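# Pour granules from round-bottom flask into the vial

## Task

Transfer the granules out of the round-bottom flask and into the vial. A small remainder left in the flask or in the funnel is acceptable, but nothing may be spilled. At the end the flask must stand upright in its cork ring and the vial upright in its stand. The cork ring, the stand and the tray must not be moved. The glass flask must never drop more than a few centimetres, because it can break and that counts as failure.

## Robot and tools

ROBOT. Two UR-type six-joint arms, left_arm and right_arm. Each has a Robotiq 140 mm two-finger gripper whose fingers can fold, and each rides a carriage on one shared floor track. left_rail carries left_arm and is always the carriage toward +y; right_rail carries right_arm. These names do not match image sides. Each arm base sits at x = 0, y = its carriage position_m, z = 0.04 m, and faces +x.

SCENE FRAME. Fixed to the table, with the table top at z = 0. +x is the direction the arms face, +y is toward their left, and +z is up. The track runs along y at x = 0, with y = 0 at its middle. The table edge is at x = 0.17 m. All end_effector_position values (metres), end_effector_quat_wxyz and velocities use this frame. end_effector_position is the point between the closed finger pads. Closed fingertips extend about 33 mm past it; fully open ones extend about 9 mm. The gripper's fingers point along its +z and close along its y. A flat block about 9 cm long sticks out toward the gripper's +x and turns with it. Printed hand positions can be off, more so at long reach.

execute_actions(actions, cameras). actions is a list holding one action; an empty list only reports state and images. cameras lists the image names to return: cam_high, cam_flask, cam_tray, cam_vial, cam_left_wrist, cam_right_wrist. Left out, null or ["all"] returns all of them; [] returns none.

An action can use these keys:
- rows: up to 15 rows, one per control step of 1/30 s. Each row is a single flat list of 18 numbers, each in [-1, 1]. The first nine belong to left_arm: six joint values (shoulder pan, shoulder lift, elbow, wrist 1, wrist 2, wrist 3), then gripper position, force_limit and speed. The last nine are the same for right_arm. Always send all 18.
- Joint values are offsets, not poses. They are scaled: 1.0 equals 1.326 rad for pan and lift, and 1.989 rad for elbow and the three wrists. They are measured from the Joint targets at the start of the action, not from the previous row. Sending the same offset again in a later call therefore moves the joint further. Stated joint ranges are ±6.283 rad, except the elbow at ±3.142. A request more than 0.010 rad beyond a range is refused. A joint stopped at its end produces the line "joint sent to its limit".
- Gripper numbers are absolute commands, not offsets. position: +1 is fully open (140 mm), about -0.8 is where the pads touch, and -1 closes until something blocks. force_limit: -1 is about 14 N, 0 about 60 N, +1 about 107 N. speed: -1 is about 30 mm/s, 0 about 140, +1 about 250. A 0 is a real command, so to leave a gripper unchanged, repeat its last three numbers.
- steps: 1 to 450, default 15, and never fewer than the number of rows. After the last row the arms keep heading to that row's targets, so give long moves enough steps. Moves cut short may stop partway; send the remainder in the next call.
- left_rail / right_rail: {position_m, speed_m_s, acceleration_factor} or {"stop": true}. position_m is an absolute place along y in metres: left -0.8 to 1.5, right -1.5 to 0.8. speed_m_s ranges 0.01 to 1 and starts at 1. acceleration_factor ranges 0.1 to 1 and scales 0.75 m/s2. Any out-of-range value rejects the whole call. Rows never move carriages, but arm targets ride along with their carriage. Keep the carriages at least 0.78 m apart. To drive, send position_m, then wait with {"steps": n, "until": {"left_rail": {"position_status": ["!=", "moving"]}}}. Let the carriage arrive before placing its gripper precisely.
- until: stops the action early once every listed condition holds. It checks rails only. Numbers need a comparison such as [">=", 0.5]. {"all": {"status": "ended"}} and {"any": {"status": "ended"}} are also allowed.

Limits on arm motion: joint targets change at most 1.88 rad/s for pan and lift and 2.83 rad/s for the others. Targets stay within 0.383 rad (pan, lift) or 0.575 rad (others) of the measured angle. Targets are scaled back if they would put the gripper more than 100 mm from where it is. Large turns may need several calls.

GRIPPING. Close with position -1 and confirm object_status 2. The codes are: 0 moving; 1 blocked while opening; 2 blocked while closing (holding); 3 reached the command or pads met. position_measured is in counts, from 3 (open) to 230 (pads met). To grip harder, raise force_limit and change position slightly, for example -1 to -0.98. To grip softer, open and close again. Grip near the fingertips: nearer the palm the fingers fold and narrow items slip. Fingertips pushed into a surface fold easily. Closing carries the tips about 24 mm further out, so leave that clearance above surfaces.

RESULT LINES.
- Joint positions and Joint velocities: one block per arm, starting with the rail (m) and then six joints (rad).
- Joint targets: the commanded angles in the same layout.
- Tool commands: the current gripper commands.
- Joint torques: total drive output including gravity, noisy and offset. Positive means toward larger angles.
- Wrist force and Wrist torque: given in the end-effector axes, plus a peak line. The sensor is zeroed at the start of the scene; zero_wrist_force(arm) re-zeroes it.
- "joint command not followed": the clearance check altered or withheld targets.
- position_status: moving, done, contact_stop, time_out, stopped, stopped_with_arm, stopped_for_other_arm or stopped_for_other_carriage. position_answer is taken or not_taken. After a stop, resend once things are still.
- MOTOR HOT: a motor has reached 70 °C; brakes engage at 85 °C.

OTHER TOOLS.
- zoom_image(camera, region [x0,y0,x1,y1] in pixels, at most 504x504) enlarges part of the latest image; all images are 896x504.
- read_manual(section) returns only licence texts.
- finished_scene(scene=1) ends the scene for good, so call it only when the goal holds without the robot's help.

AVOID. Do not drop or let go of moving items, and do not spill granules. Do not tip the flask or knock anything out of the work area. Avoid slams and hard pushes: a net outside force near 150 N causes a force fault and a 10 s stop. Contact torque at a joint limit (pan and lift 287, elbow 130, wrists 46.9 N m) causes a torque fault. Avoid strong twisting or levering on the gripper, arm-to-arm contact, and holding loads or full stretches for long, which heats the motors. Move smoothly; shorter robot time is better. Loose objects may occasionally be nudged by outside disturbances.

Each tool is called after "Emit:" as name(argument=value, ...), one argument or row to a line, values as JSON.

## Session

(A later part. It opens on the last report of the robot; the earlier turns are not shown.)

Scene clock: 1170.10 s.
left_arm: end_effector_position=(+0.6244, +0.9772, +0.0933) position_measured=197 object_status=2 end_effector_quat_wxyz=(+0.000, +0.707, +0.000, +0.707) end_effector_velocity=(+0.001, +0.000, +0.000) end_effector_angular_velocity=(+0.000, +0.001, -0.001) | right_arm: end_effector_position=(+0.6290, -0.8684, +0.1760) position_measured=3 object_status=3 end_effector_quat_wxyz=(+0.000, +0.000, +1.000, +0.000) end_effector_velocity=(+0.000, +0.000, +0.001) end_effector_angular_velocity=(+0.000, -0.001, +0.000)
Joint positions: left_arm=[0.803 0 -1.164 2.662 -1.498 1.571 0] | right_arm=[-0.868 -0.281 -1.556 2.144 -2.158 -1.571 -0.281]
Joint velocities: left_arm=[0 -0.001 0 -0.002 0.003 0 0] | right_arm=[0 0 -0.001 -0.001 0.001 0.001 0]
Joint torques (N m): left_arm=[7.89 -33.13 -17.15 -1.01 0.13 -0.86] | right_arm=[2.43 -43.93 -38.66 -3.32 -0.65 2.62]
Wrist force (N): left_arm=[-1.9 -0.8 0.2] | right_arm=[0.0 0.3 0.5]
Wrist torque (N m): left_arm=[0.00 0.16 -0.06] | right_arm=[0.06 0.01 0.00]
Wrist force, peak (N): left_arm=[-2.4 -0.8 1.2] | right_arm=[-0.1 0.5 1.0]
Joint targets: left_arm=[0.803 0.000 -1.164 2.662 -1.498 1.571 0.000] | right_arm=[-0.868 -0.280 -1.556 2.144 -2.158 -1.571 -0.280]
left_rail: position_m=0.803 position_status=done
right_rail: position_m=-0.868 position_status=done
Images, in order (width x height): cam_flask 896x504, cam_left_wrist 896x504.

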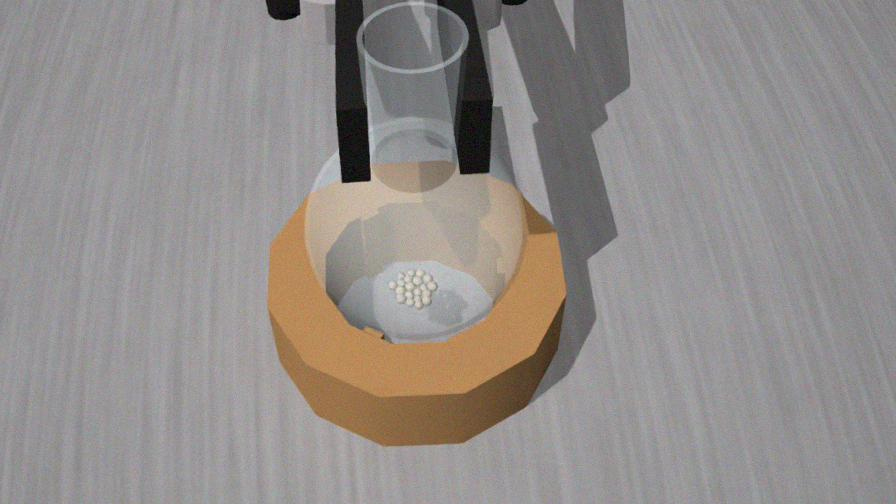

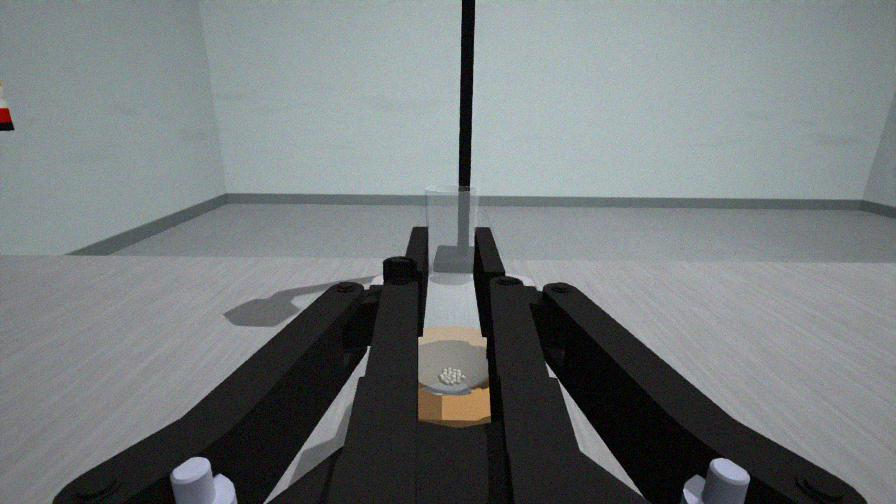

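Emit:
execute_actions(
  actions=[
    {"rows": [[0,-0.00193,-0.00004,0.00131,0,0,-1.0,-0.75,-1.0,0,0,0,0,0,0,1.0,0.0,0.0],[0,-0.00770,-0.00010,0.00523,0,0,-1.0,-0.75,-1.0,0,0,0,0,0,0,1.0,0.0,0.0],[0,-0.01733,-0.00022,0.01178,0,0,-1.0,-0.75,-1.0,0,0,0,0,0,0,1.0,0.0,0.0],[0,-0.03081,-0.00040,0.02094,0,0,-1.0,-0.75,-1.0,0,0,0,0,0,0,1.0,0.0,0.0],[0,-0.04814,-0.00062,0.03272,0,0,-1.0,-0.75,-1.0,0,0,0,0,0,0,1.0,0.0,0.0],[0,-0.06933,-0.00089,0.04712,0,0,-1.0,-0.75,-1.0,0,0,0,0,0,0,1.0,0.0,0.0],[0,-0.09631,-0.00123,0.06544,0,0,-1.0,-0.75,-1.0,0,0,0,0,0,0,1.0,0.0,0.0],[0,-0.12800,-0.00320,0.08850,0,0,-1.0,-0.75,-1.0,0,0,0,0,0,0,1.0,0.0,0.0],[0,-0.15900,-0.00510,0.11130,0,0,-1.0,-0.75,-1.0,0,0,0,0,0,0,1.0,0.0,0.0],[0,-0.18500,-0.00650,0.12990,0,0,-1.0,-0.75,-1.0,0,0,0,0,0,0,1.0,0.0,0.0],[0,-0.20800,-0.00830,0.14700,0,0,-1.0,-0.75,-1.0,0,0,0,0,0,0,1.0,0.0,0.0],[0,-0.22700,-0.01010,0.16140,0,0,-1.0,-0.75,-1.0,0,0,0,0,0,0,1.0,0.0,0.0],[0,-0.24200,-0.01160,0.17290,0,0,-1.0,-0.75,-1.0,0,0,0,0,0,0,1.0,0.0,0.0],[0,-0.25200,-0.01260,0.18060,0,0,-1.0,-0.75,-1.0,0,0,0,0,0,0,1.0,0.0,0.0],[0,-0.25700,-0.01310,0.18440,0,0,-1.0,-0.75,-1.0,0,0,0,0,0,0,1.0,0.0,0.0]], "steps": 21},
  ],
  cameras=["cam_high", "cam_left_wrist"],
)

Scene clock: 1239.17 s.
left_arm: end_effector_position=(+0.6244, +0.9772, +0.1947) position_measured=197 object_status=2 end_effector_quat_wxyz=(+0.000, +0.707, +0.000, +0.707) end_effector_velocity=(+0.000, +0.000, +0.001) end_effector_angular_velocity=(-0.001, +0.000, +0.000) | right_arm: end_effector_position=(+0.6290, -0.8684, +0.1760) position_measured=3 object_status=3 end_effector_quat_wxyz=(+0.000, +0.000, +1.000, +0.000) end_effector_velocity=(-0.001, +0.000, -0.001) end_effector_angular_velocity=(+0.000, +0.001, -0.001)
Joint positions: left_arm=[0.803 0 -1.504 2.636 -1.132 1.571 0] | right_arm=[-0.868 -0.281 -1.556 2.144 -2.158 -1.571 -0.281]
Joint velocities: left_arm=[0 0 -0.003 -0.001 0.003 0 -0.001] | right_arm=[0 -0.001 0 0.001 -0.001 -0.001 0]
Joint torques (N m): left_arm=[6.27 -45.41 -33.55 -1.72 0.06 -0.75] | right_arm=[0.88 -42.35 -38.29 -3.59 -0.8 2.11]
Wrist force (N): left_arm=[-1.7 -0.6 0.8] | right_arm=[-0.2 0.3 0.7]
Wrist torque (N m): left_arm=[0.09 0.11 -0.08] | right_arm=[0.07 0.03 0.01]
Wrist force, peak (N): left_arm=[-4.6 -0.7 -0.3] | right_arm=[-0.1 0.5 1.0]
Joint targets: left_arm=[0.803 0.000 -1.504 2.636 -1.131 1.571 0.000] | right_arm=[-0.868 -0.280 -1.556 2.144 -2.158 -1.571 -0.280]
left_rail: position_m=0.803 position_status=done
right_rail: position_m=-0.868 position_status=done
Images, in order (width x height): cam_high 896x504, cam_left_wrist 896x504.

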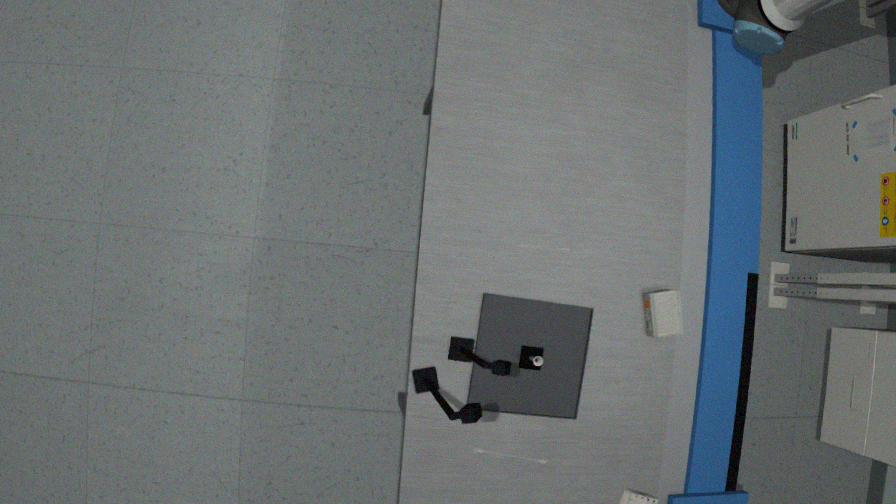

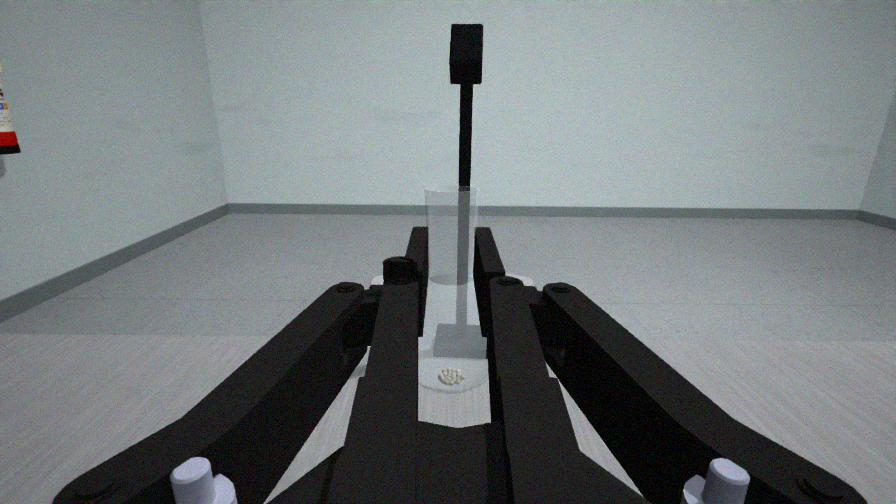

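Emit:
execute_actions(
  actions=[
    {"rows": [[-0.00263,-0.00126,-0.00053,0.00137,0,0,-1.0,-0.75,-1.0,0,0,0,0,0,0,1.0,0.0,0.0],[-0.01043,-0.00499,-0.00209,0.00542,0,0,-1.0,-0.75,-1.0,0,0,0,0,0,0,1.0,0.0,0.0],[-0.02305,-0.01103,-0.00462,0.01198,0,0,-1.0,-0.75,-1.0,0,0,0,0,0,0,1.0,0.0,0.0],[-0.03992,-0.01910,-0.00800,0.02074,0,0,-1.0,-0.75,-1.0,0,0,0,0,0,0,1.0,0.0,0.0],[-0.06033,-0.02887,-0.01209,0.03135,0,0,-1.0,-0.75,-1.0,0,0,0,0,0,0,1.0,0.0,0.0],[-0.08338,-0.03990,-0.01671,0.04333,0,0,-1.0,-0.75,-1.0,0,0,0,0,0,0,1.0,0.0,0.0],[-0.10804,-0.05171,-0.02166,0.05614,0,0,-1.0,-0.75,-1.0,0,0,0,0,0,0,1.0,0.0,0.0],[-0.13328,-0.06379,-0.02672,0.06926,0,0,-1.0,-0.75,-1.0,0,0,0,0,0,0,1.0,0.0,0.0],[-0.15795,-0.07559,-0.03166,0.08208,0,0,-1.0,-0.75,-1.0,0,0,0,0,0,0,1.0,0.0,0.0],[-0.18100,-0.08662,-0.03628,0.09406,0,0,-1.0,-0.75,-1.0,0,0,0,0,0,0,1.0,0.0,0.0],[-0.20141,-0.09639,-0.04038,0.10466,0,0,-1.0,-0.75,-1.0,0,0,0,0,0,0,1.0,0.0,0.0],[-0.21828,-0.10447,-0.04376,0.11343,0,0,-1.0,-0.75,-1.0,0,0,0,0,0,0,1.0,0.0,0.0],[-0.23090,-0.11051,-0.04629,0.11999,0,0,-1.0,-0.75,-1.0,0,0,0,0,0,0,1.0,0.0,0.0],[-0.23870,-0.11424,-0.04785,0.12404,0,0,-1.0,-0.75,-1.0,0,0,0,0,0,0,1.0,0.0,0.0],[-0.24133,-0.11550,-0.04838,0.12541,0,0,-1.0,-0.75,-1.0,0,0,0,0,0,0,1.0,0.0,0.0]], "steps": 19},
  ],
  cameras=["cam_left_wrist"],
)

Scene clock: 1339.97 s.
left_arm: end_effector_position=(+0.6724, +0.7639, +0.2697) position_measured=197 object_status=2 end_effector_quat_wxyz=(+0.112, +0.698, -0.113, +0.698) end_effector_velocity=(+0.000, -0.003, +0.001) end_effector_angular_velocity=(+0.000, +0.000, -0.005) | right_arm: end_effector_position=(+0.6290, -0.8684, +0.1760) position_measured=3 object_status=3 end_effector_quat_wxyz=(+0.000, +0.000, +1.000, +0.000) end_effector_velocity=(+0.000, +0.000, +0.000) end_effector_angular_velocity=(+0.003, -0.001, -0.002)
Joint positions: left_arm=[0.803 -0.32 -1.657 2.54 -0.882 1.571 0] | right_arm=[-0.868 -0.281 -1.556 2.144 -2.158 -1.571 -0.28]
Joint velocities: left_arm=[0 -0.004 -0.002 -0.001 0.003 0.001 0] | right_arm=[0 -0.002 0 0 -0.001 0.003 0]
Joint torques (N m): left_arm=[-14.09 -38.94 -44.15 -1.1 -0.54 -0.81] | right_arm=[3.46 -43.93 -38.66 -3.6 -0.63 2.8]
Wrist force (N): left_arm=[-1.4 -1.0 0.4] | right_arm=[0.1 0.3 0.6]
Wrist torque (N m): left_arm=[0.00 0.03 -0.08] | right_arm=[0.06 -0.03 0.01]
Wrist force, peak (N): left_arm=[-3.3 -3.5 -0.7] | right_arm=[-0.2 0.3 1.2]
Joint targets: left_arm=[0.803 -0.320 -1.658 2.540 -0.882 1.571 0.000] | right_arm=[-0.868 -0.280 -1.556 2.144 -2.158 -1.571 -0.280]
left_rail: position_m=0.803 position_status=done
right_rail: position_m=-0.868 position_status=done
Images, in order (width x height): cam_left_wrist 896x504.

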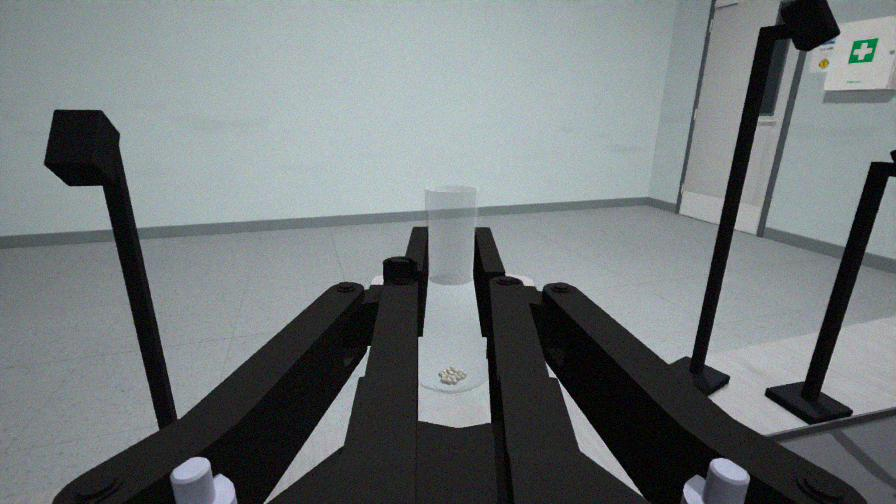

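Emit:
execute_actions(
  actions=[],
  cameras=["cam_high", "cam_vial", "cam_left_wrist"],
)

Scene clock: 1377.33 s.
left_arm: end_effector_position=(+0.6724, +0.7637, +0.2698) position_measured=197 object_status=2 end_effector_quat_wxyz=(+0.113, +0.698, -0.113, +0.698) end_effector_velocity=(+0.000, +0.000, +0.000) end_effector_angular_velocity=(+0.000, +0.000, +0.000) | right_arm: end_effector_position=(+0.6290, -0.8684, +0.1760) position_measured=3 object_status=3 end_effector_quat_wxyz=(+0.000, +0.000, +1.000, +0.000) end_effector_velocity=(+0.000, +0.000, +0.000) end_effector_angular_velocity=(-0.001, +0.000, +0.000)
Joint positions: left_arm=[0.803 -0.32 -1.658 2.54 -0.882 1.571 0] | right_arm=[-0.868 -0.281 -1.556 2.144 -2.158 -1.571 -0.28]
Joint velocities: left_arm=[0 0 0 0 0 0 0] | right_arm=[0 0 0 0 0 -0.001 0]
Joint torques (N m): left_arm=[0.22 -32.32 -25.51 -4.63 -1.54 -0.91] | right_arm=[3.56 -46.24 -39.75 -3.65 -0.67 2.63]
Wrist force (N): left_arm=[-1.5 -0.8 0.2] | right_arm=[-0.2 0.3 0.6]
Wrist torque (N m): left_arm=[0.03 0.05 -0.07] | right_arm=[0.06 0.04 0.00]
Wrist force, peak (N): left_arm=[-2.0 -1.1 0.7] | right_arm=[-0.4 0.6 1.0]
Joint targets: left_arm=[0.803 -0.320 -1.658 2.540 -0.882 1.571 0.000] | right_arm=[-0.868 -0.280 -1.556 2.144 -2.158 -1.571 -0.280]
Tool commands: left_gripper/position=-1.0 left_gripper/force_limit=-0.75 left_gripper/speed=-1.0 right_gripper/position=+1.0 right_gripper/force_limit=+0.0 right_gripper/speed=+0.0
left_rail: position_m=0.803 position_status=done
right_rail: position_m=-0.868 position_status=done
Images, in order (width x height): cam_high 896x504, cam_vial 896x504, cam_left_wrist 896x504.

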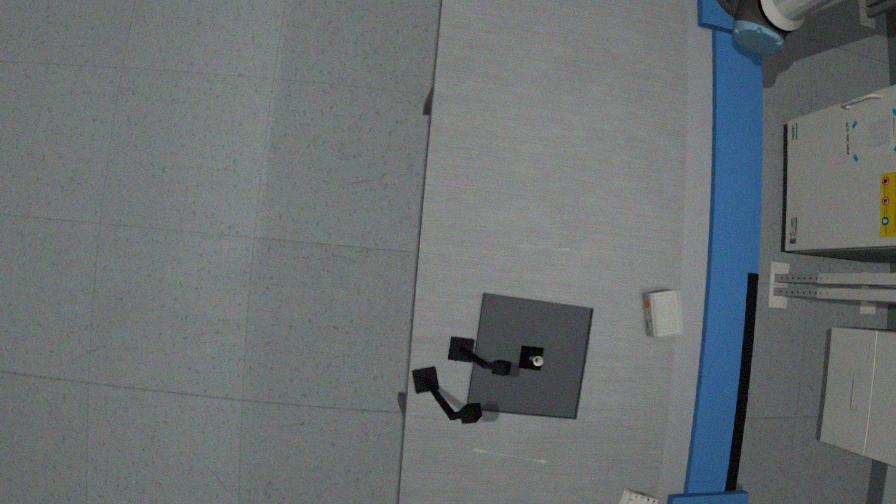

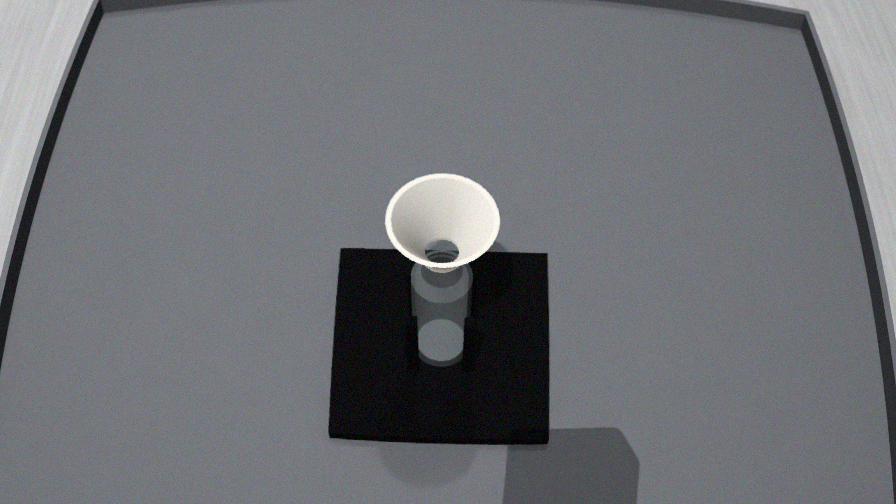

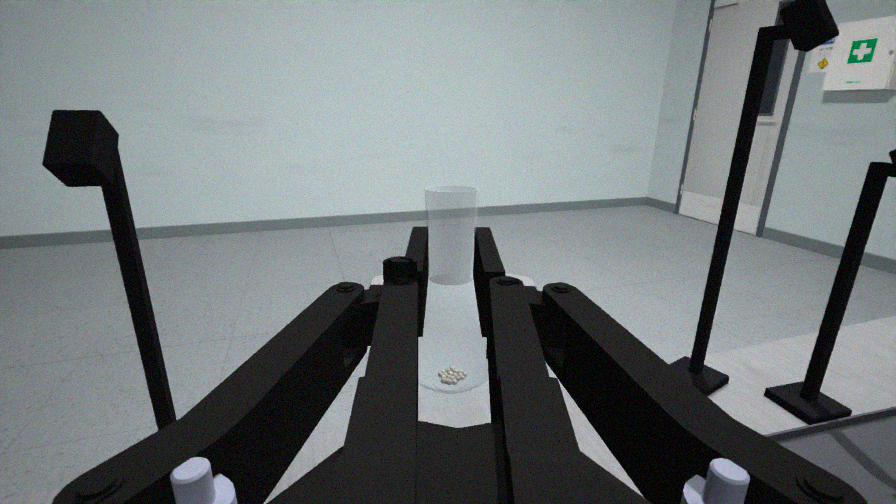

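Emit:
execute_actions(
  actions=[
    {"rows": [[-0.002674,0.000825,-0.000562,0.000012,0,0,-1.0,-0.75,-1.0,0,0,0,0,0,0,1.0,0.0,0.0],[-0.010579,0.003264,-0.002223,0.000048,0,0,-1.0,-0.75,-1.0,0,0,0,0,0,0,1.0,0.0,0.0],[-0.02337,0.007209,-0.004911,0.000105,0,0,-1.0,-0.75,-1.0,0,0,0,0,0,0,1.0,0.0,0.0],[-0.040488,0.01249,-0.008508,0.000182,0,0,-1.0,-0.75,-1.0,0,0,0,0,0,0,1.0,0.0,0.0],[-0.061184,0.018875,-0.012858,0.000275,0,0,-1.0,-0.75,-1.0,0,0,0,0,0,0,1.0,0.0,0.0],[-0.084555,0.026084,-0.017769,0.00038,0,0,-1.0,-0.75,-1.0,0,0,0,0,0,0,1.0,0.0,0.0],[-0.109577,0.033803,-0.023027,0.000493,0,0,-1.0,-0.75,-1.0,0,0,0,0,0,0,1.0,0.0,0.0],[-0.135159,0.041695,-0.028403,0.000607,0,0,-1.0,-0.75,-1.0,0,0,0,0,0,0,1.0,0.0,0.0],[-0.160182,0.049414,-0.033662,0.00072,0,0,-1.0,-0.75,-1.0,0,0,0,0,0,0,1.0,0.0,0.0],[-0.183553,0.056624,-0.038573,0.000825,0,0,-1.0,-0.75,-1.0,0,0,0,0,0,0,1.0,0.0,0.0],[-0.204249,0.063008,-0.042923,0.000918,0,0,-1.0,-0.75,-1.0,0,0,0,0,0,0,1.0,0.0,0.0],[-0.221367,0.068289,-0.04652,0.000995,0,0,-1.0,-0.75,-1.0,0,0,0,0,0,0,1.0,0.0,0.0],[-0.234158,0.072234,-0.049208,0.001052,0,0,-1.0,-0.75,-1.0,0,0,0,0,0,0,1.0,0.0,0.0],[-0.242063,0.074673,-0.050869,0.001088,0,0,-1.0,-0.75,-1.0,0,0,0,0,0,0,1.0,0.0,0.0],[-0.244737,0.075498,-0.051431,0.0011,0,0,-1.0,-0.75,-1.0,0,0,0,0,0,0,1.0,0.0,0.0]], "steps": 19},
  ],
  cameras=["cam_high", "cam_left_wrist"],
)

Scene clock: 1420.27 s.
left_arm: end_effector_position=(+0.6745, +0.5143, +0.2729) position_measured=197 object_status=2 end_effector_quat_wxyz=(+0.224, +0.671, -0.224, +0.671) end_effector_velocity=(-0.001, -0.002, -0.001) end_effector_angular_velocity=(+0.001, +0.001, -0.002) | right_arm: end_effector_position=(+0.6290, -0.8684, +0.1760) position_measured=3 object_status=3 end_effector_quat_wxyz=(+0.000, +0.000, +1.000, +0.000) end_effector_velocity=(+0.000, +0.000, +0.000) end_effector_angular_velocity=(+0.001, +0.001, +0.001)
Joint positions: left_arm=[0.803 -0.644 -1.558 2.438 -0.88 1.571 0] | right_arm=[-0.868 -0.281 -1.556 2.144 -2.158 -1.571 -0.28]
Joint velocities: left_arm=[0 -0.003 0.001 0 0 0 0] | right_arm=[0 0.001 0.001 -0.001 0.002 0 0]
Joint torques (N m): left_arm=[-9.53 -22.06 -43.25 -1.62 -1.39 -0.89] | right_arm=[3.58 -44.48 -38.97 -4.05 -0.8 2.25]
Wrist force (N): left_arm=[-1.5 -0.1 0.7] | right_arm=[-0.2 0.1 0.6]
Wrist torque (N m): left_arm=[0.21 0.03 -0.07] | right_arm=[0.02 0.04 0.01]
Wrist force, peak (N): left_arm=[-1.9 -3.4 -1.7] | right_arm=[0.0 0.8 0.8]
Joint targets: left_arm=[0.803 -0.645 -1.557 2.437 -0.880 1.571 0.000] | right_arm=[-0.868 -0.280 -1.556 2.144 -2.158 -1.571 -0.280]
left_rail: position_m=0.803 position_status=done
right_rail: position_m=-0.868 position_status=done
Images, in order (width x height): cam_high 896x504, cam_left_wrist 896x504.

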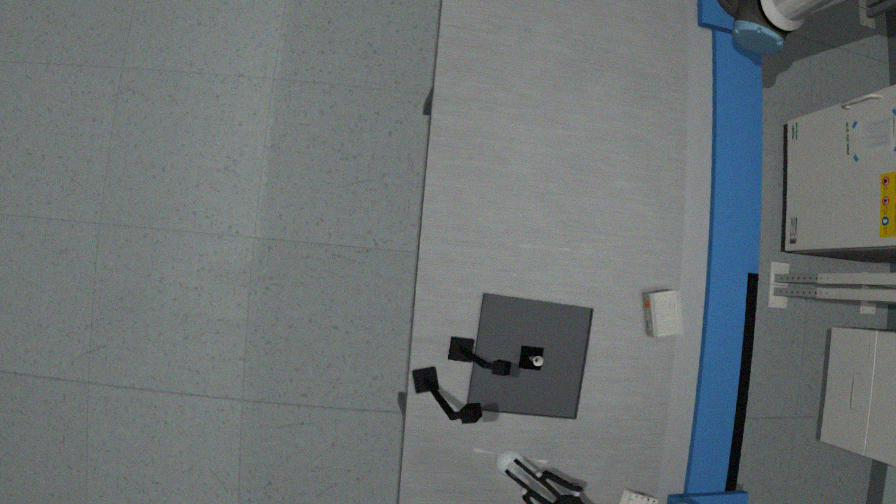

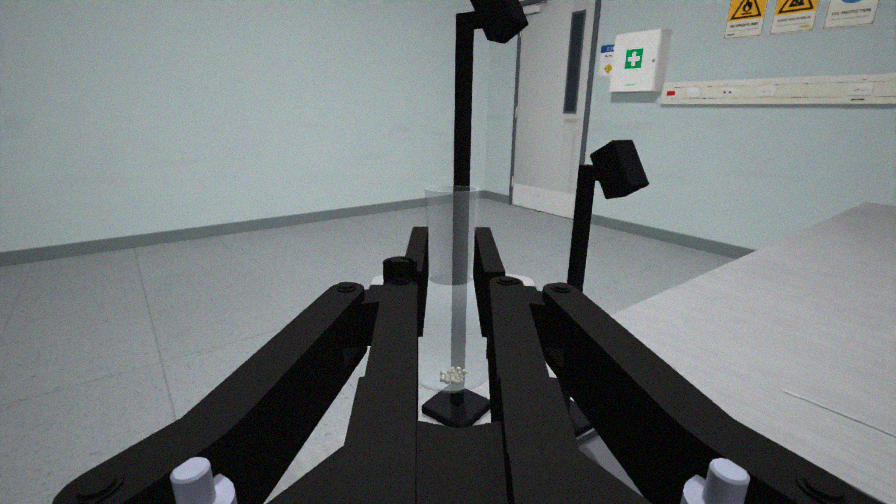

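Emit:
execute_actions(
  actions=[
    {"rows": [[-0.002674,0.000825,-0.000562,0.000012,0,0,-1.0,-0.75,-1.0,0,0,0,0,0,0,1.0,0.0,0.0],[-0.010579,0.003264,-0.002223,0.000048,0,0,-1.0,-0.75,-1.0,0,0,0,0,0,0,1.0,0.0,0.0],[-0.02337,0.007209,-0.004911,0.000105,0,0,-1.0,-0.75,-1.0,0,0,0,0,0,0,1.0,0.0,0.0],[-0.040488,0.01249,-0.008508,0.000182,0,0,-1.0,-0.75,-1.0,0,0,0,0,0,0,1.0,0.0,0.0],[-0.061184,0.018875,-0.012858,0.000275,0,0,-1.0,-0.75,-1.0,0,0,0,0,0,0,1.0,0.0,0.0],[-0.084555,0.026084,-0.017769,0.00038,0,0,-1.0,-0.75,-1.0,0,0,0,0,0,0,1.0,0.0,0.0],[-0.109577,0.033803,-0.023027,0.000493,0,0,-1.0,-0.75,-1.0,0,0,0,0,0,0,1.0,0.0,0.0],[-0.135159,0.041695,-0.028403,0.000607,0,0,-1.0,-0.75,-1.0,0,0,0,0,0,0,1.0,0.0,0.0],[-0.160182,0.049414,-0.033662,0.00072,0,0,-1.0,-0.75,-1.0,0,0,0,0,0,0,1.0,0.0,0.0],[-0.183553,0.056624,-0.038573,0.000825,0,0,-1.0,-0.75,-1.0,0,0,0,0,0,0,1.0,0.0,0.0],[-0.204249,0.063008,-0.042923,0.000918,0,0,-1.0,-0.75,-1.0,0,0,0,0,0,0,1.0,0.0,0.0],[-0.221367,0.068289,-0.04652,0.000995,0,0,-1.0,-0.75,-1.0,0,0,0,0,0,0,1.0,0.0,0.0],[-0.234158,0.072234,-0.049208,0.001052,0,0,-1.0,-0.75,-1.0,0,0,0,0,0,0,1.0,0.0,0.0],[-0.242063,0.074673,-0.050869,0.001088,0,0,-1.0,-0.75,-1.0,0,0,0,0,0,0,1.0,0.0,0.0],[-0.244737,0.075498,-0.051431,0.0011,0,0,-1.0,-0.75,-1.0,0,0,0,0,0,0,1.0,0.0,0.0]], "steps": 19},
  ],
  cameras=["cam_high", "cam_tray", "cam_vial", "cam_left_wrist"],
)

Scene clock: 1447.40 s.
left_arm: end_effector_position=(+0.5823, +0.2632, +0.2698) position_measured=197 object_status=2 end_effector_quat_wxyz=(+0.329, +0.626, -0.329, +0.626) end_effector_velocity=(-0.001, -0.003, +0.000) end_effector_angular_velocity=(+0.000, -0.001, -0.003) | right_arm: end_effector_position=(+0.6290, -0.8684, +0.1760) position_measured=3 object_status=3 end_effector_quat_wxyz=(+0.000, +0.000, +1.000, +0.000) end_effector_velocity=(+0.000, +0.001, +0.000) end_effector_angular_velocity=(+0.001, +0.001, +0.001)
Joint positions: left_arm=[0.803 -0.969 -1.457 2.335 -0.878 1.571 0] | right_arm=[-0.868 -0.281 -1.556 2.144 -2.158 -1.571 -0.28]
Joint velocities: left_arm=[0 -0.003 0.001 -0.002 0 0 0.001] | right_arm=[0 0.001 0 0 0.001 0.001 0]
Joint torques (N m): left_arm=[-10.57 -33.32 -43.18 -1.63 1.91 -1.05] | right_arm=[7.02 -47.53 -38.22 -4.26 -0.47 2]
Wrist force (N): left_arm=[-2.0 -0.6 0.4] | right_arm=[0.0 0.4 0.7]
Wrist torque (N m): left_arm=[0.12 0.16 -0.01] | right_arm=[0.09 -0.01 0.00]
Wrist force, peak (N): left_arm=[-1.6 -4.0 -1.9] | right_arm=[-0.1 0.4 1.1]
Joint targets: left_arm=[0.803 -0.969 -1.457 2.335 -0.878 1.571 0.000] | right_arm=[-0.868 -0.280 -1.556 2.144 -2.158 -1.571 -0.280]
left_rail: position_m=0.803 position_status=done
right_rail: position_m=-0.868 position_status=done
Images, in order (width x height): cam_high 896x504, cam_tray 896x504, cam_vial 896x504, cam_left_wrist 896x504.

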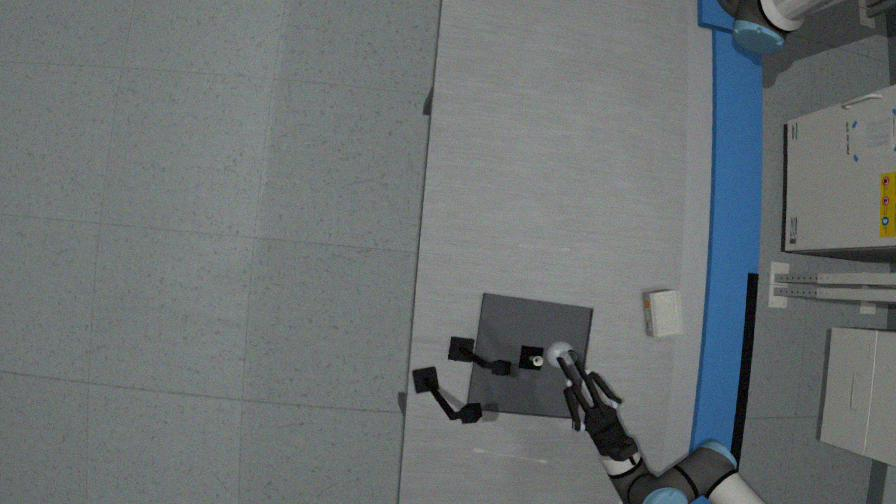

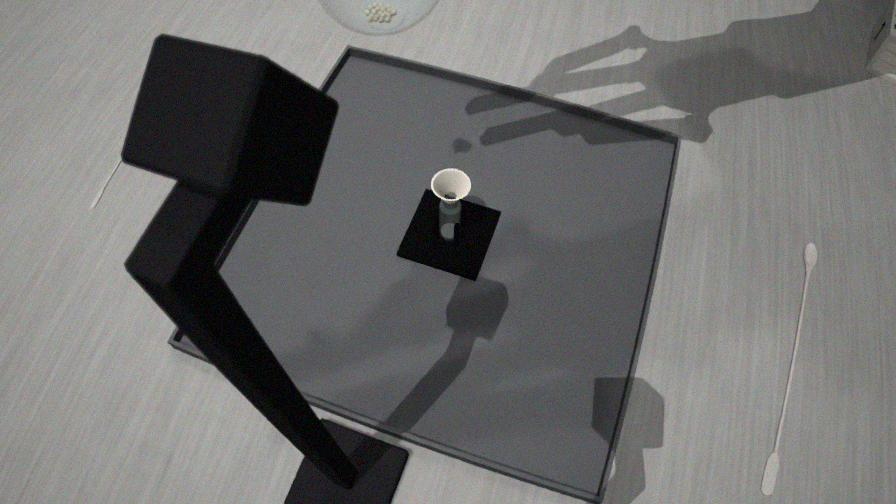

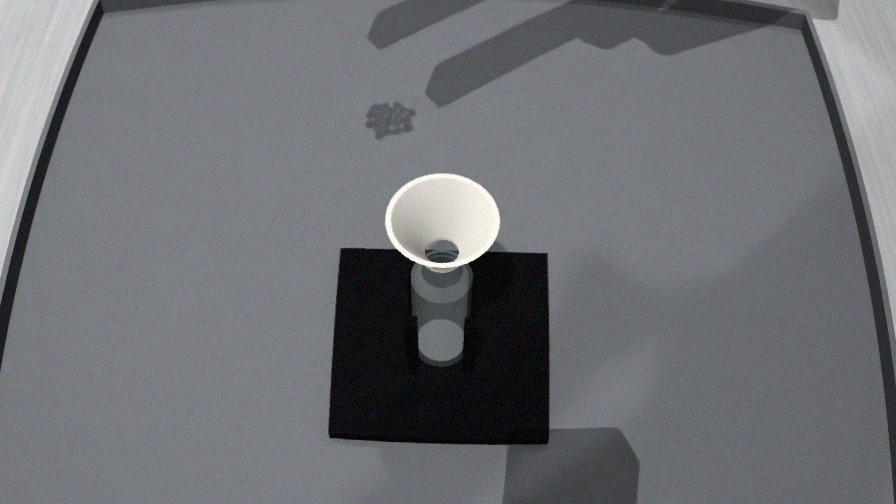

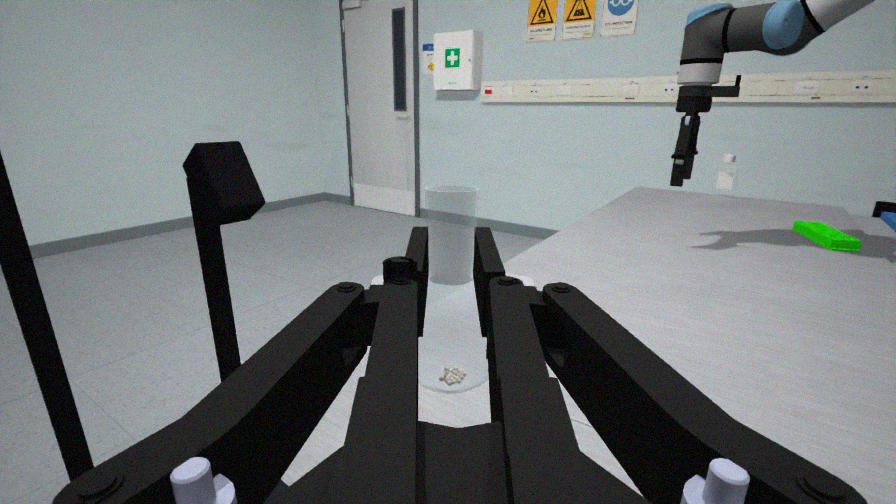

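Emit:
zoom_image(
  camera="cam_high",
  region=[440, 280, 640, 440],
)

Emit:
zoom_image(
  camera="cam_tray",
  region=[300, 0, 600, 290],
)

Scaled by 2.520 from the camera's 896x504 image, which has a finer 1280x720 frame.

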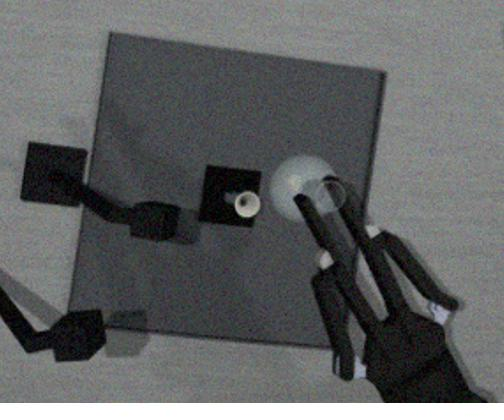

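Scaled by 1.680 from the camera's 896x504 image, which has a finer 1280x720 frame.

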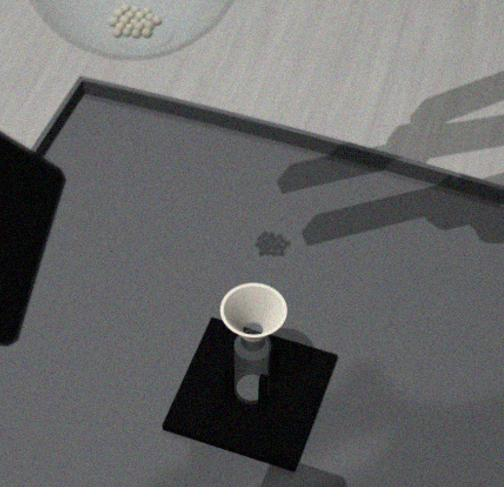

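Emit:
execute_actions(
  actions=[
    {"rows": [[0.001028,0.000538,0.000421,-0.00078,0,0,-1.0,-0.75,-1.0,0,0,0,0,0,0,1.0,0.0,0.0],[0.003988,0.002087,0.001633,-0.003024,0,0,-1.0,-0.75,-1.0,0,0,0,0,0,0,1.0,0.0,0.0],[0.008522,0.004461,0.00349,-0.006464,0,0,-1.0,-0.75,-1.0,0,0,0,0,0,0,1.0,0.0,0.0],[0.014084,0.007373,0.005767,-0.010683,0,0,-1.0,-0.75,-1.0,0,0,0,0,0,0,1.0,0.0,0.0],[0.020004,0.010472,0.008191,-0.015172,0,0,-1.0,-0.75,-1.0,0,0,0,0,0,0,1.0,0.0,0.0],[0.025566,0.013384,0.010469,-0.019391,0,0,-1.0,-0.75,-1.0,0,0,0,0,0,0,1.0,0.0,0.0],[0.0301,0.015758,0.012325,-0.022831,0,0,-1.0,-0.75,-1.0,0,0,0,0,0,0,1.0,0.0,0.0],[0.03306,0.017307,0.013537,-0.025075,0,0,-1.0,-0.75,-1.0,0,0,0,0,0,0,1.0,0.0,0.0],[0.034088,0.017845,0.013958,-0.025855,0,0,-1.0,-0.75,-1.0,0,0,0,0,0,0,1.0,0.0,0.0]], "steps": 13},
  ],
  cameras=["cam_high", "cam_tray", "cam_vial"],
)

Scene clock: 1529.57 s.
left_arm: end_effector_position=(+0.6006, +0.2964, +0.2500) position_measured=197 object_status=2 end_effector_quat_wxyz=(+0.315, +0.633, -0.315, +0.633) end_effector_velocity=(+0.001, +0.002, -0.001) end_effector_angular_velocity=(-0.001, +0.001, +0.002) | right_arm: end_effector_position=(+0.6290, -0.8684, +0.1760) position_measured=3 object_status=3 end_effector_quat_wxyz=(+0.000, +0.000, +1.000, +0.000) end_effector_velocity=(-0.001, -0.001, +0.000) end_effector_angular_velocity=(+0.000, +0.002, +0.000)
Joint positions: left_arm=[0.803 -0.924 -1.434 2.363 -0.929 1.571 0] | right_arm=[-0.868 -0.281 -1.556 2.144 -2.158 -1.571 -0.281]
Joint velocities: left_arm=[0 0.002 0.002 0.001 -0.003 0.001 -0.001] | right_arm=[0 -0.001 0 0 0.001 -0.001 -0.001]
Joint torques (N m): left_arm=[11.59 -32.74 -17.68 -6.91 -0.3 -0.7] | right_arm=[4.39 -46.27 -38.05 -4.16 -0.54 2.35]
Wrist force (N): left_arm=[-2.0 -0.4 0.1] | right_arm=[0.3 0.4 0.5]
Wrist torque (N m): left_arm=[0.16 0.14 -0.03] | right_arm=[0.09 -0.07 0.00]
Wrist force, peak (N): left_arm=[-2.8 -1.4 0.1] | right_arm=[0.2 0.6 0.9]
Joint targets: left_arm=[0.803 -0.924 -1.434 2.363 -0.929 1.571 0.000] | right_arm=[-0.868 -0.280 -1.556 2.144 -2.158 -1.571 -0.280]
left_rail: position_m=0.803 position_status=done
right_rail: position_m=-0.868 position_status=done
Images, in order (width x height): cam_high 896x504, cam_tray 896x504, cam_vial 896x504.

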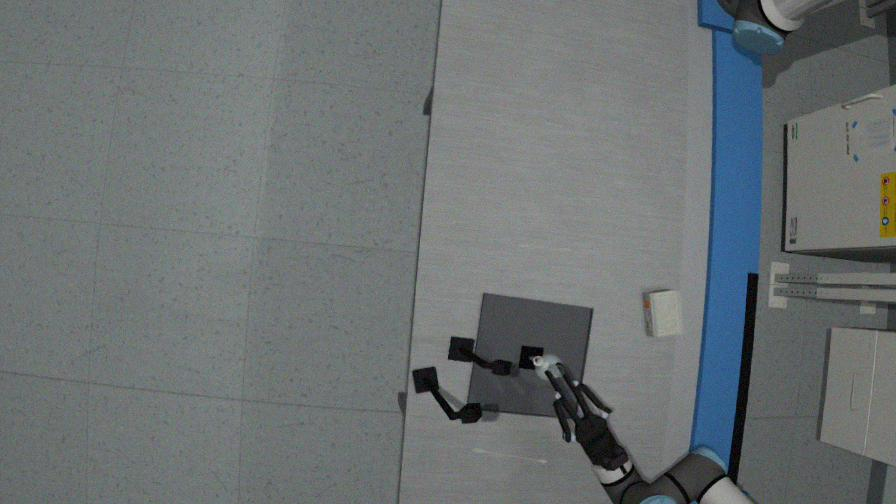

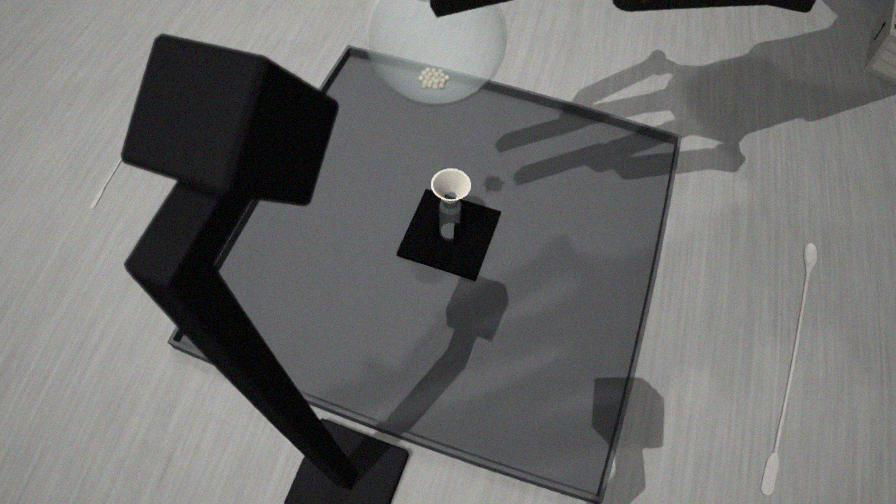

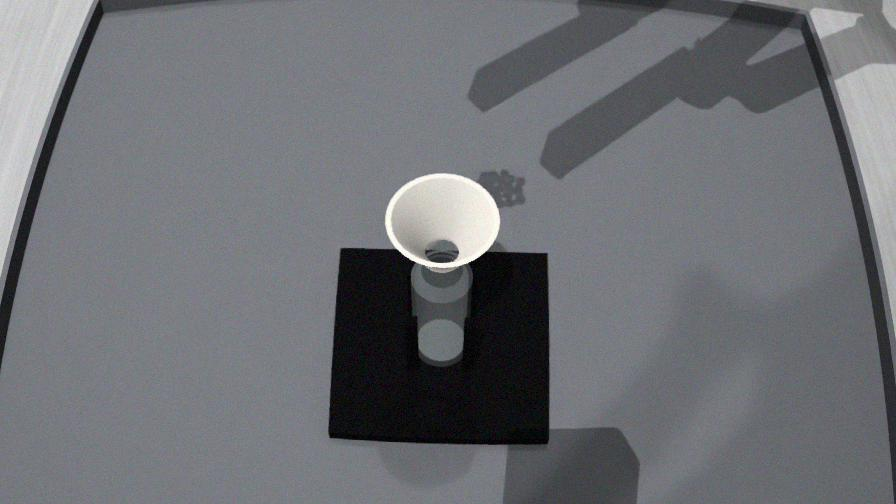

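Emit:
zoom_image(
  camera="cam_high",
  region=[490, 320, 590, 400],
)

Emit:
zoom_image(
  camera="cam_tray",
  region=[300, 0, 600, 290],
)

Scaled by 5.040 from the camera's 896x504 image, which has a finer 1280x720 frame.

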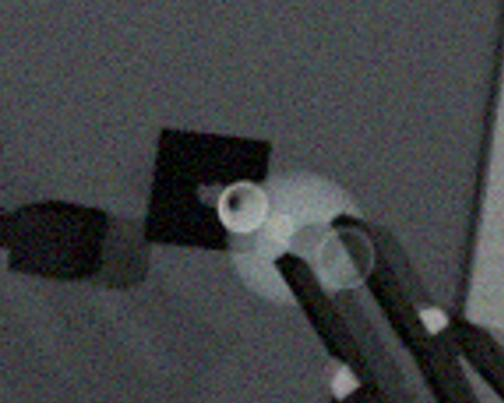

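Scaled by 1.680 from the camera's 896x504 image, which has a finer 1280x720 frame.

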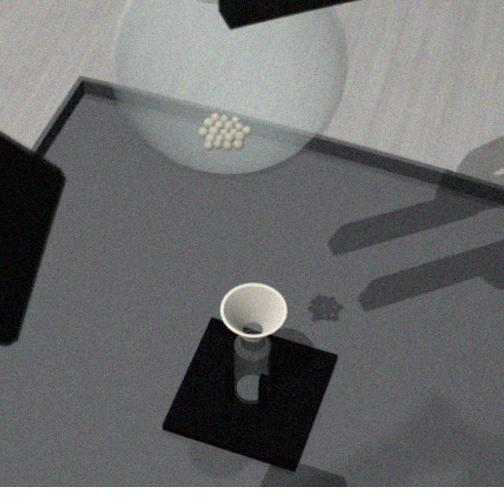

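Emit:
execute_actions(
  actions=[
    {"rows": [[-0.000161,0.00037,0.0001,-0.000346,0,-0.004794,-1.0,-0.75,-1.0,0,0,0,0,0,0,1.0,0.0,0.0],[-0.000639,0.001462,0.000396,-0.00137,0,-0.018966,-1.0,-0.75,-1.0,0,0,0,0,0,0,1.0,0.0,0.0],[-0.001411,0.00323,0.000874,-0.003027,0,-0.041897,-1.0,-0.75,-1.0,0,0,0,0,0,0,1.0,0.0,0.0],[-0.002444,0.005595,0.001514,-0.005244,0,-0.072584,-1.0,-0.75,-1.0,0,0,0,0,0,0,1.0,0.0,0.0],[-0.003694,0.008455,0.002288,-0.007924,0,-0.109687,-1.0,-0.75,-1.0,0,0,0,0,0,0,1.0,0.0,0.0],[-0.005105,0.011685,0.003161,-0.010951,0,-0.151583,-1.0,-0.75,-1.0,0,0,0,0,0,0,1.0,0.0,0.0],[-0.006615,0.015143,0.004097,-0.014192,0,-0.196442,-1.0,-0.75,-1.0,0,0,0,0,0,0,1.0,0.0,0.0],[-0.00816,0.018678,0.005053,-0.017505,0,-0.242304,-1.0,-0.75,-1.0,0,0,0,0,0,0,1.0,0.0,0.0],[-0.00967,0.022136,0.005989,-0.020746,0,-0.287163,-1.0,-0.75,-1.0,0,0,0,0,0,0,1.0,0.0,0.0],[-0.011081,0.025366,0.006863,-0.023773,0,-0.32906,-1.0,-0.75,-1.0,0,0,0,0,0,0,1.0,0.0,0.0],[-0.012331,0.028226,0.007636,-0.026453,0,-0.366162,-1.0,-0.75,-1.0,0,0,0,0,0,0,1.0,0.0,0.0],[-0.013364,0.030591,0.008276,-0.02867,0,-0.396849,-1.0,-0.75,-1.0,0,0,0,0,0,0,1.0,0.0,0.0],[-0.014136,0.032359,0.008754,-0.030327,0,-0.41978,-1.0,-0.75,-1.0,0,0,0,0,0,0,1.0,0.0,0.0],[-0.014614,0.033451,0.00905,-0.031351,0,-0.433952,-1.0,-0.75,-1.0,0,0,0,0,0,0,1.0,0.0,0.0],[-0.014775,0.033821,0.00915,-0.031697,0,-0.438746,-1.0,-0.75,-1.0,0,0,0,0,0,0,1.0,0.0,0.0]], "steps": 20},
  ],
  cameras=["cam_tray", "cam_vial"],
)

Scene clock: 1643.10 s.
left_arm: end_effector_position=(+0.5893, +0.2869, +0.2248) position_measured=197 object_status=2 end_effector_quat_wxyz=(+0.557, +0.707, -0.025, +0.435) end_effector_velocity=(-0.001, +0.000, +0.000) end_effector_angular_velocity=(-0.003, +0.004, -0.001) | right_arm: end_effector_position=(+0.6290, -0.8684, +0.1760) position_measured=3 object_status=3 end_effector_quat_wxyz=(+0.000, +0.000, +1.000, +0.000) end_effector_velocity=(-0.001, +0.000, +0.001) end_effector_angular_velocity=(+0.000, +0.000, -0.001)
Joint positions: left_arm=[0.803 -0.944 -1.389 2.381 -0.992 1.571 -0.872] | right_arm=[-0.868 -0.281 -1.556 2.144 -2.158 -1.571 -0.28]
Joint velocities: left_arm=[0 -0.001 0 0 0 0.001 -0.005] | right_arm=[0 -0.001 -0.002 0.001 0.001 0 0]
Joint torques (N m): left_arm=[-11.52 -35.17 -14.62 -5.44 -1.95 -2.94] | right_arm=[2.95 -43.58 -40.34 -4.24 -0.2 2.24]
Wrist force (N): left_arm=[-1.0 0.1 0.2] | right_arm=[-0.1 0.5 0.2]
Wrist torque (N m): left_arm=[0.34 0.04 -0.06] | right_arm=[0.11 0.02 0.00]
Wrist force, peak (N): left_arm=[-2.4 -0.5 0.8] | right_arm=[-0.3 0.5 1.2]
Joint targets: left_arm=[0.803 -0.944 -1.389 2.381 -0.992 1.571 -0.872] | right_arm=[-0.868 -0.280 -1.556 2.144 -2.158 -1.571 -0.280]
left_rail: position_m=0.803 position_status=done
right_rail: position_m=-0.868 position_status=done
Images, in order (width x height): cam_tray 896x504, cam_vial 896x504.

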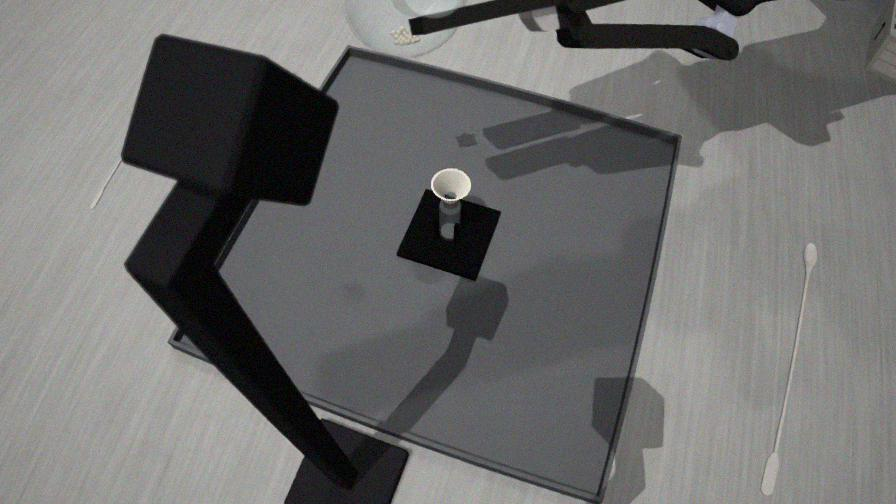

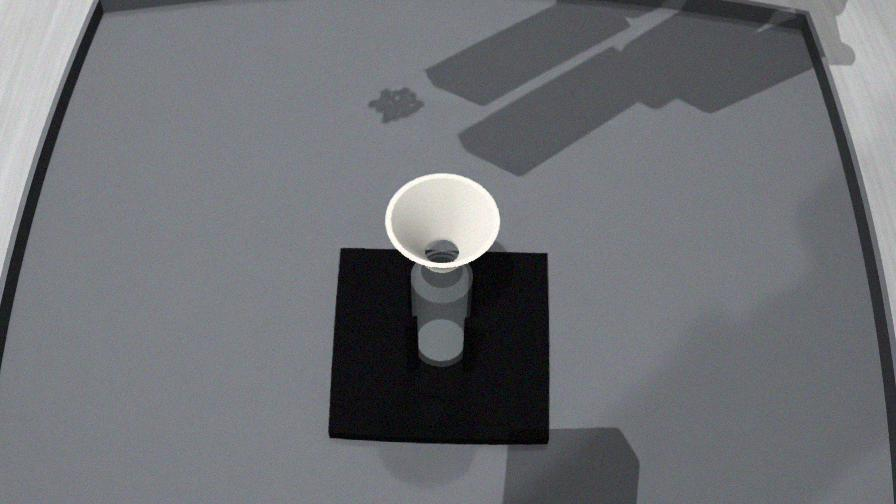

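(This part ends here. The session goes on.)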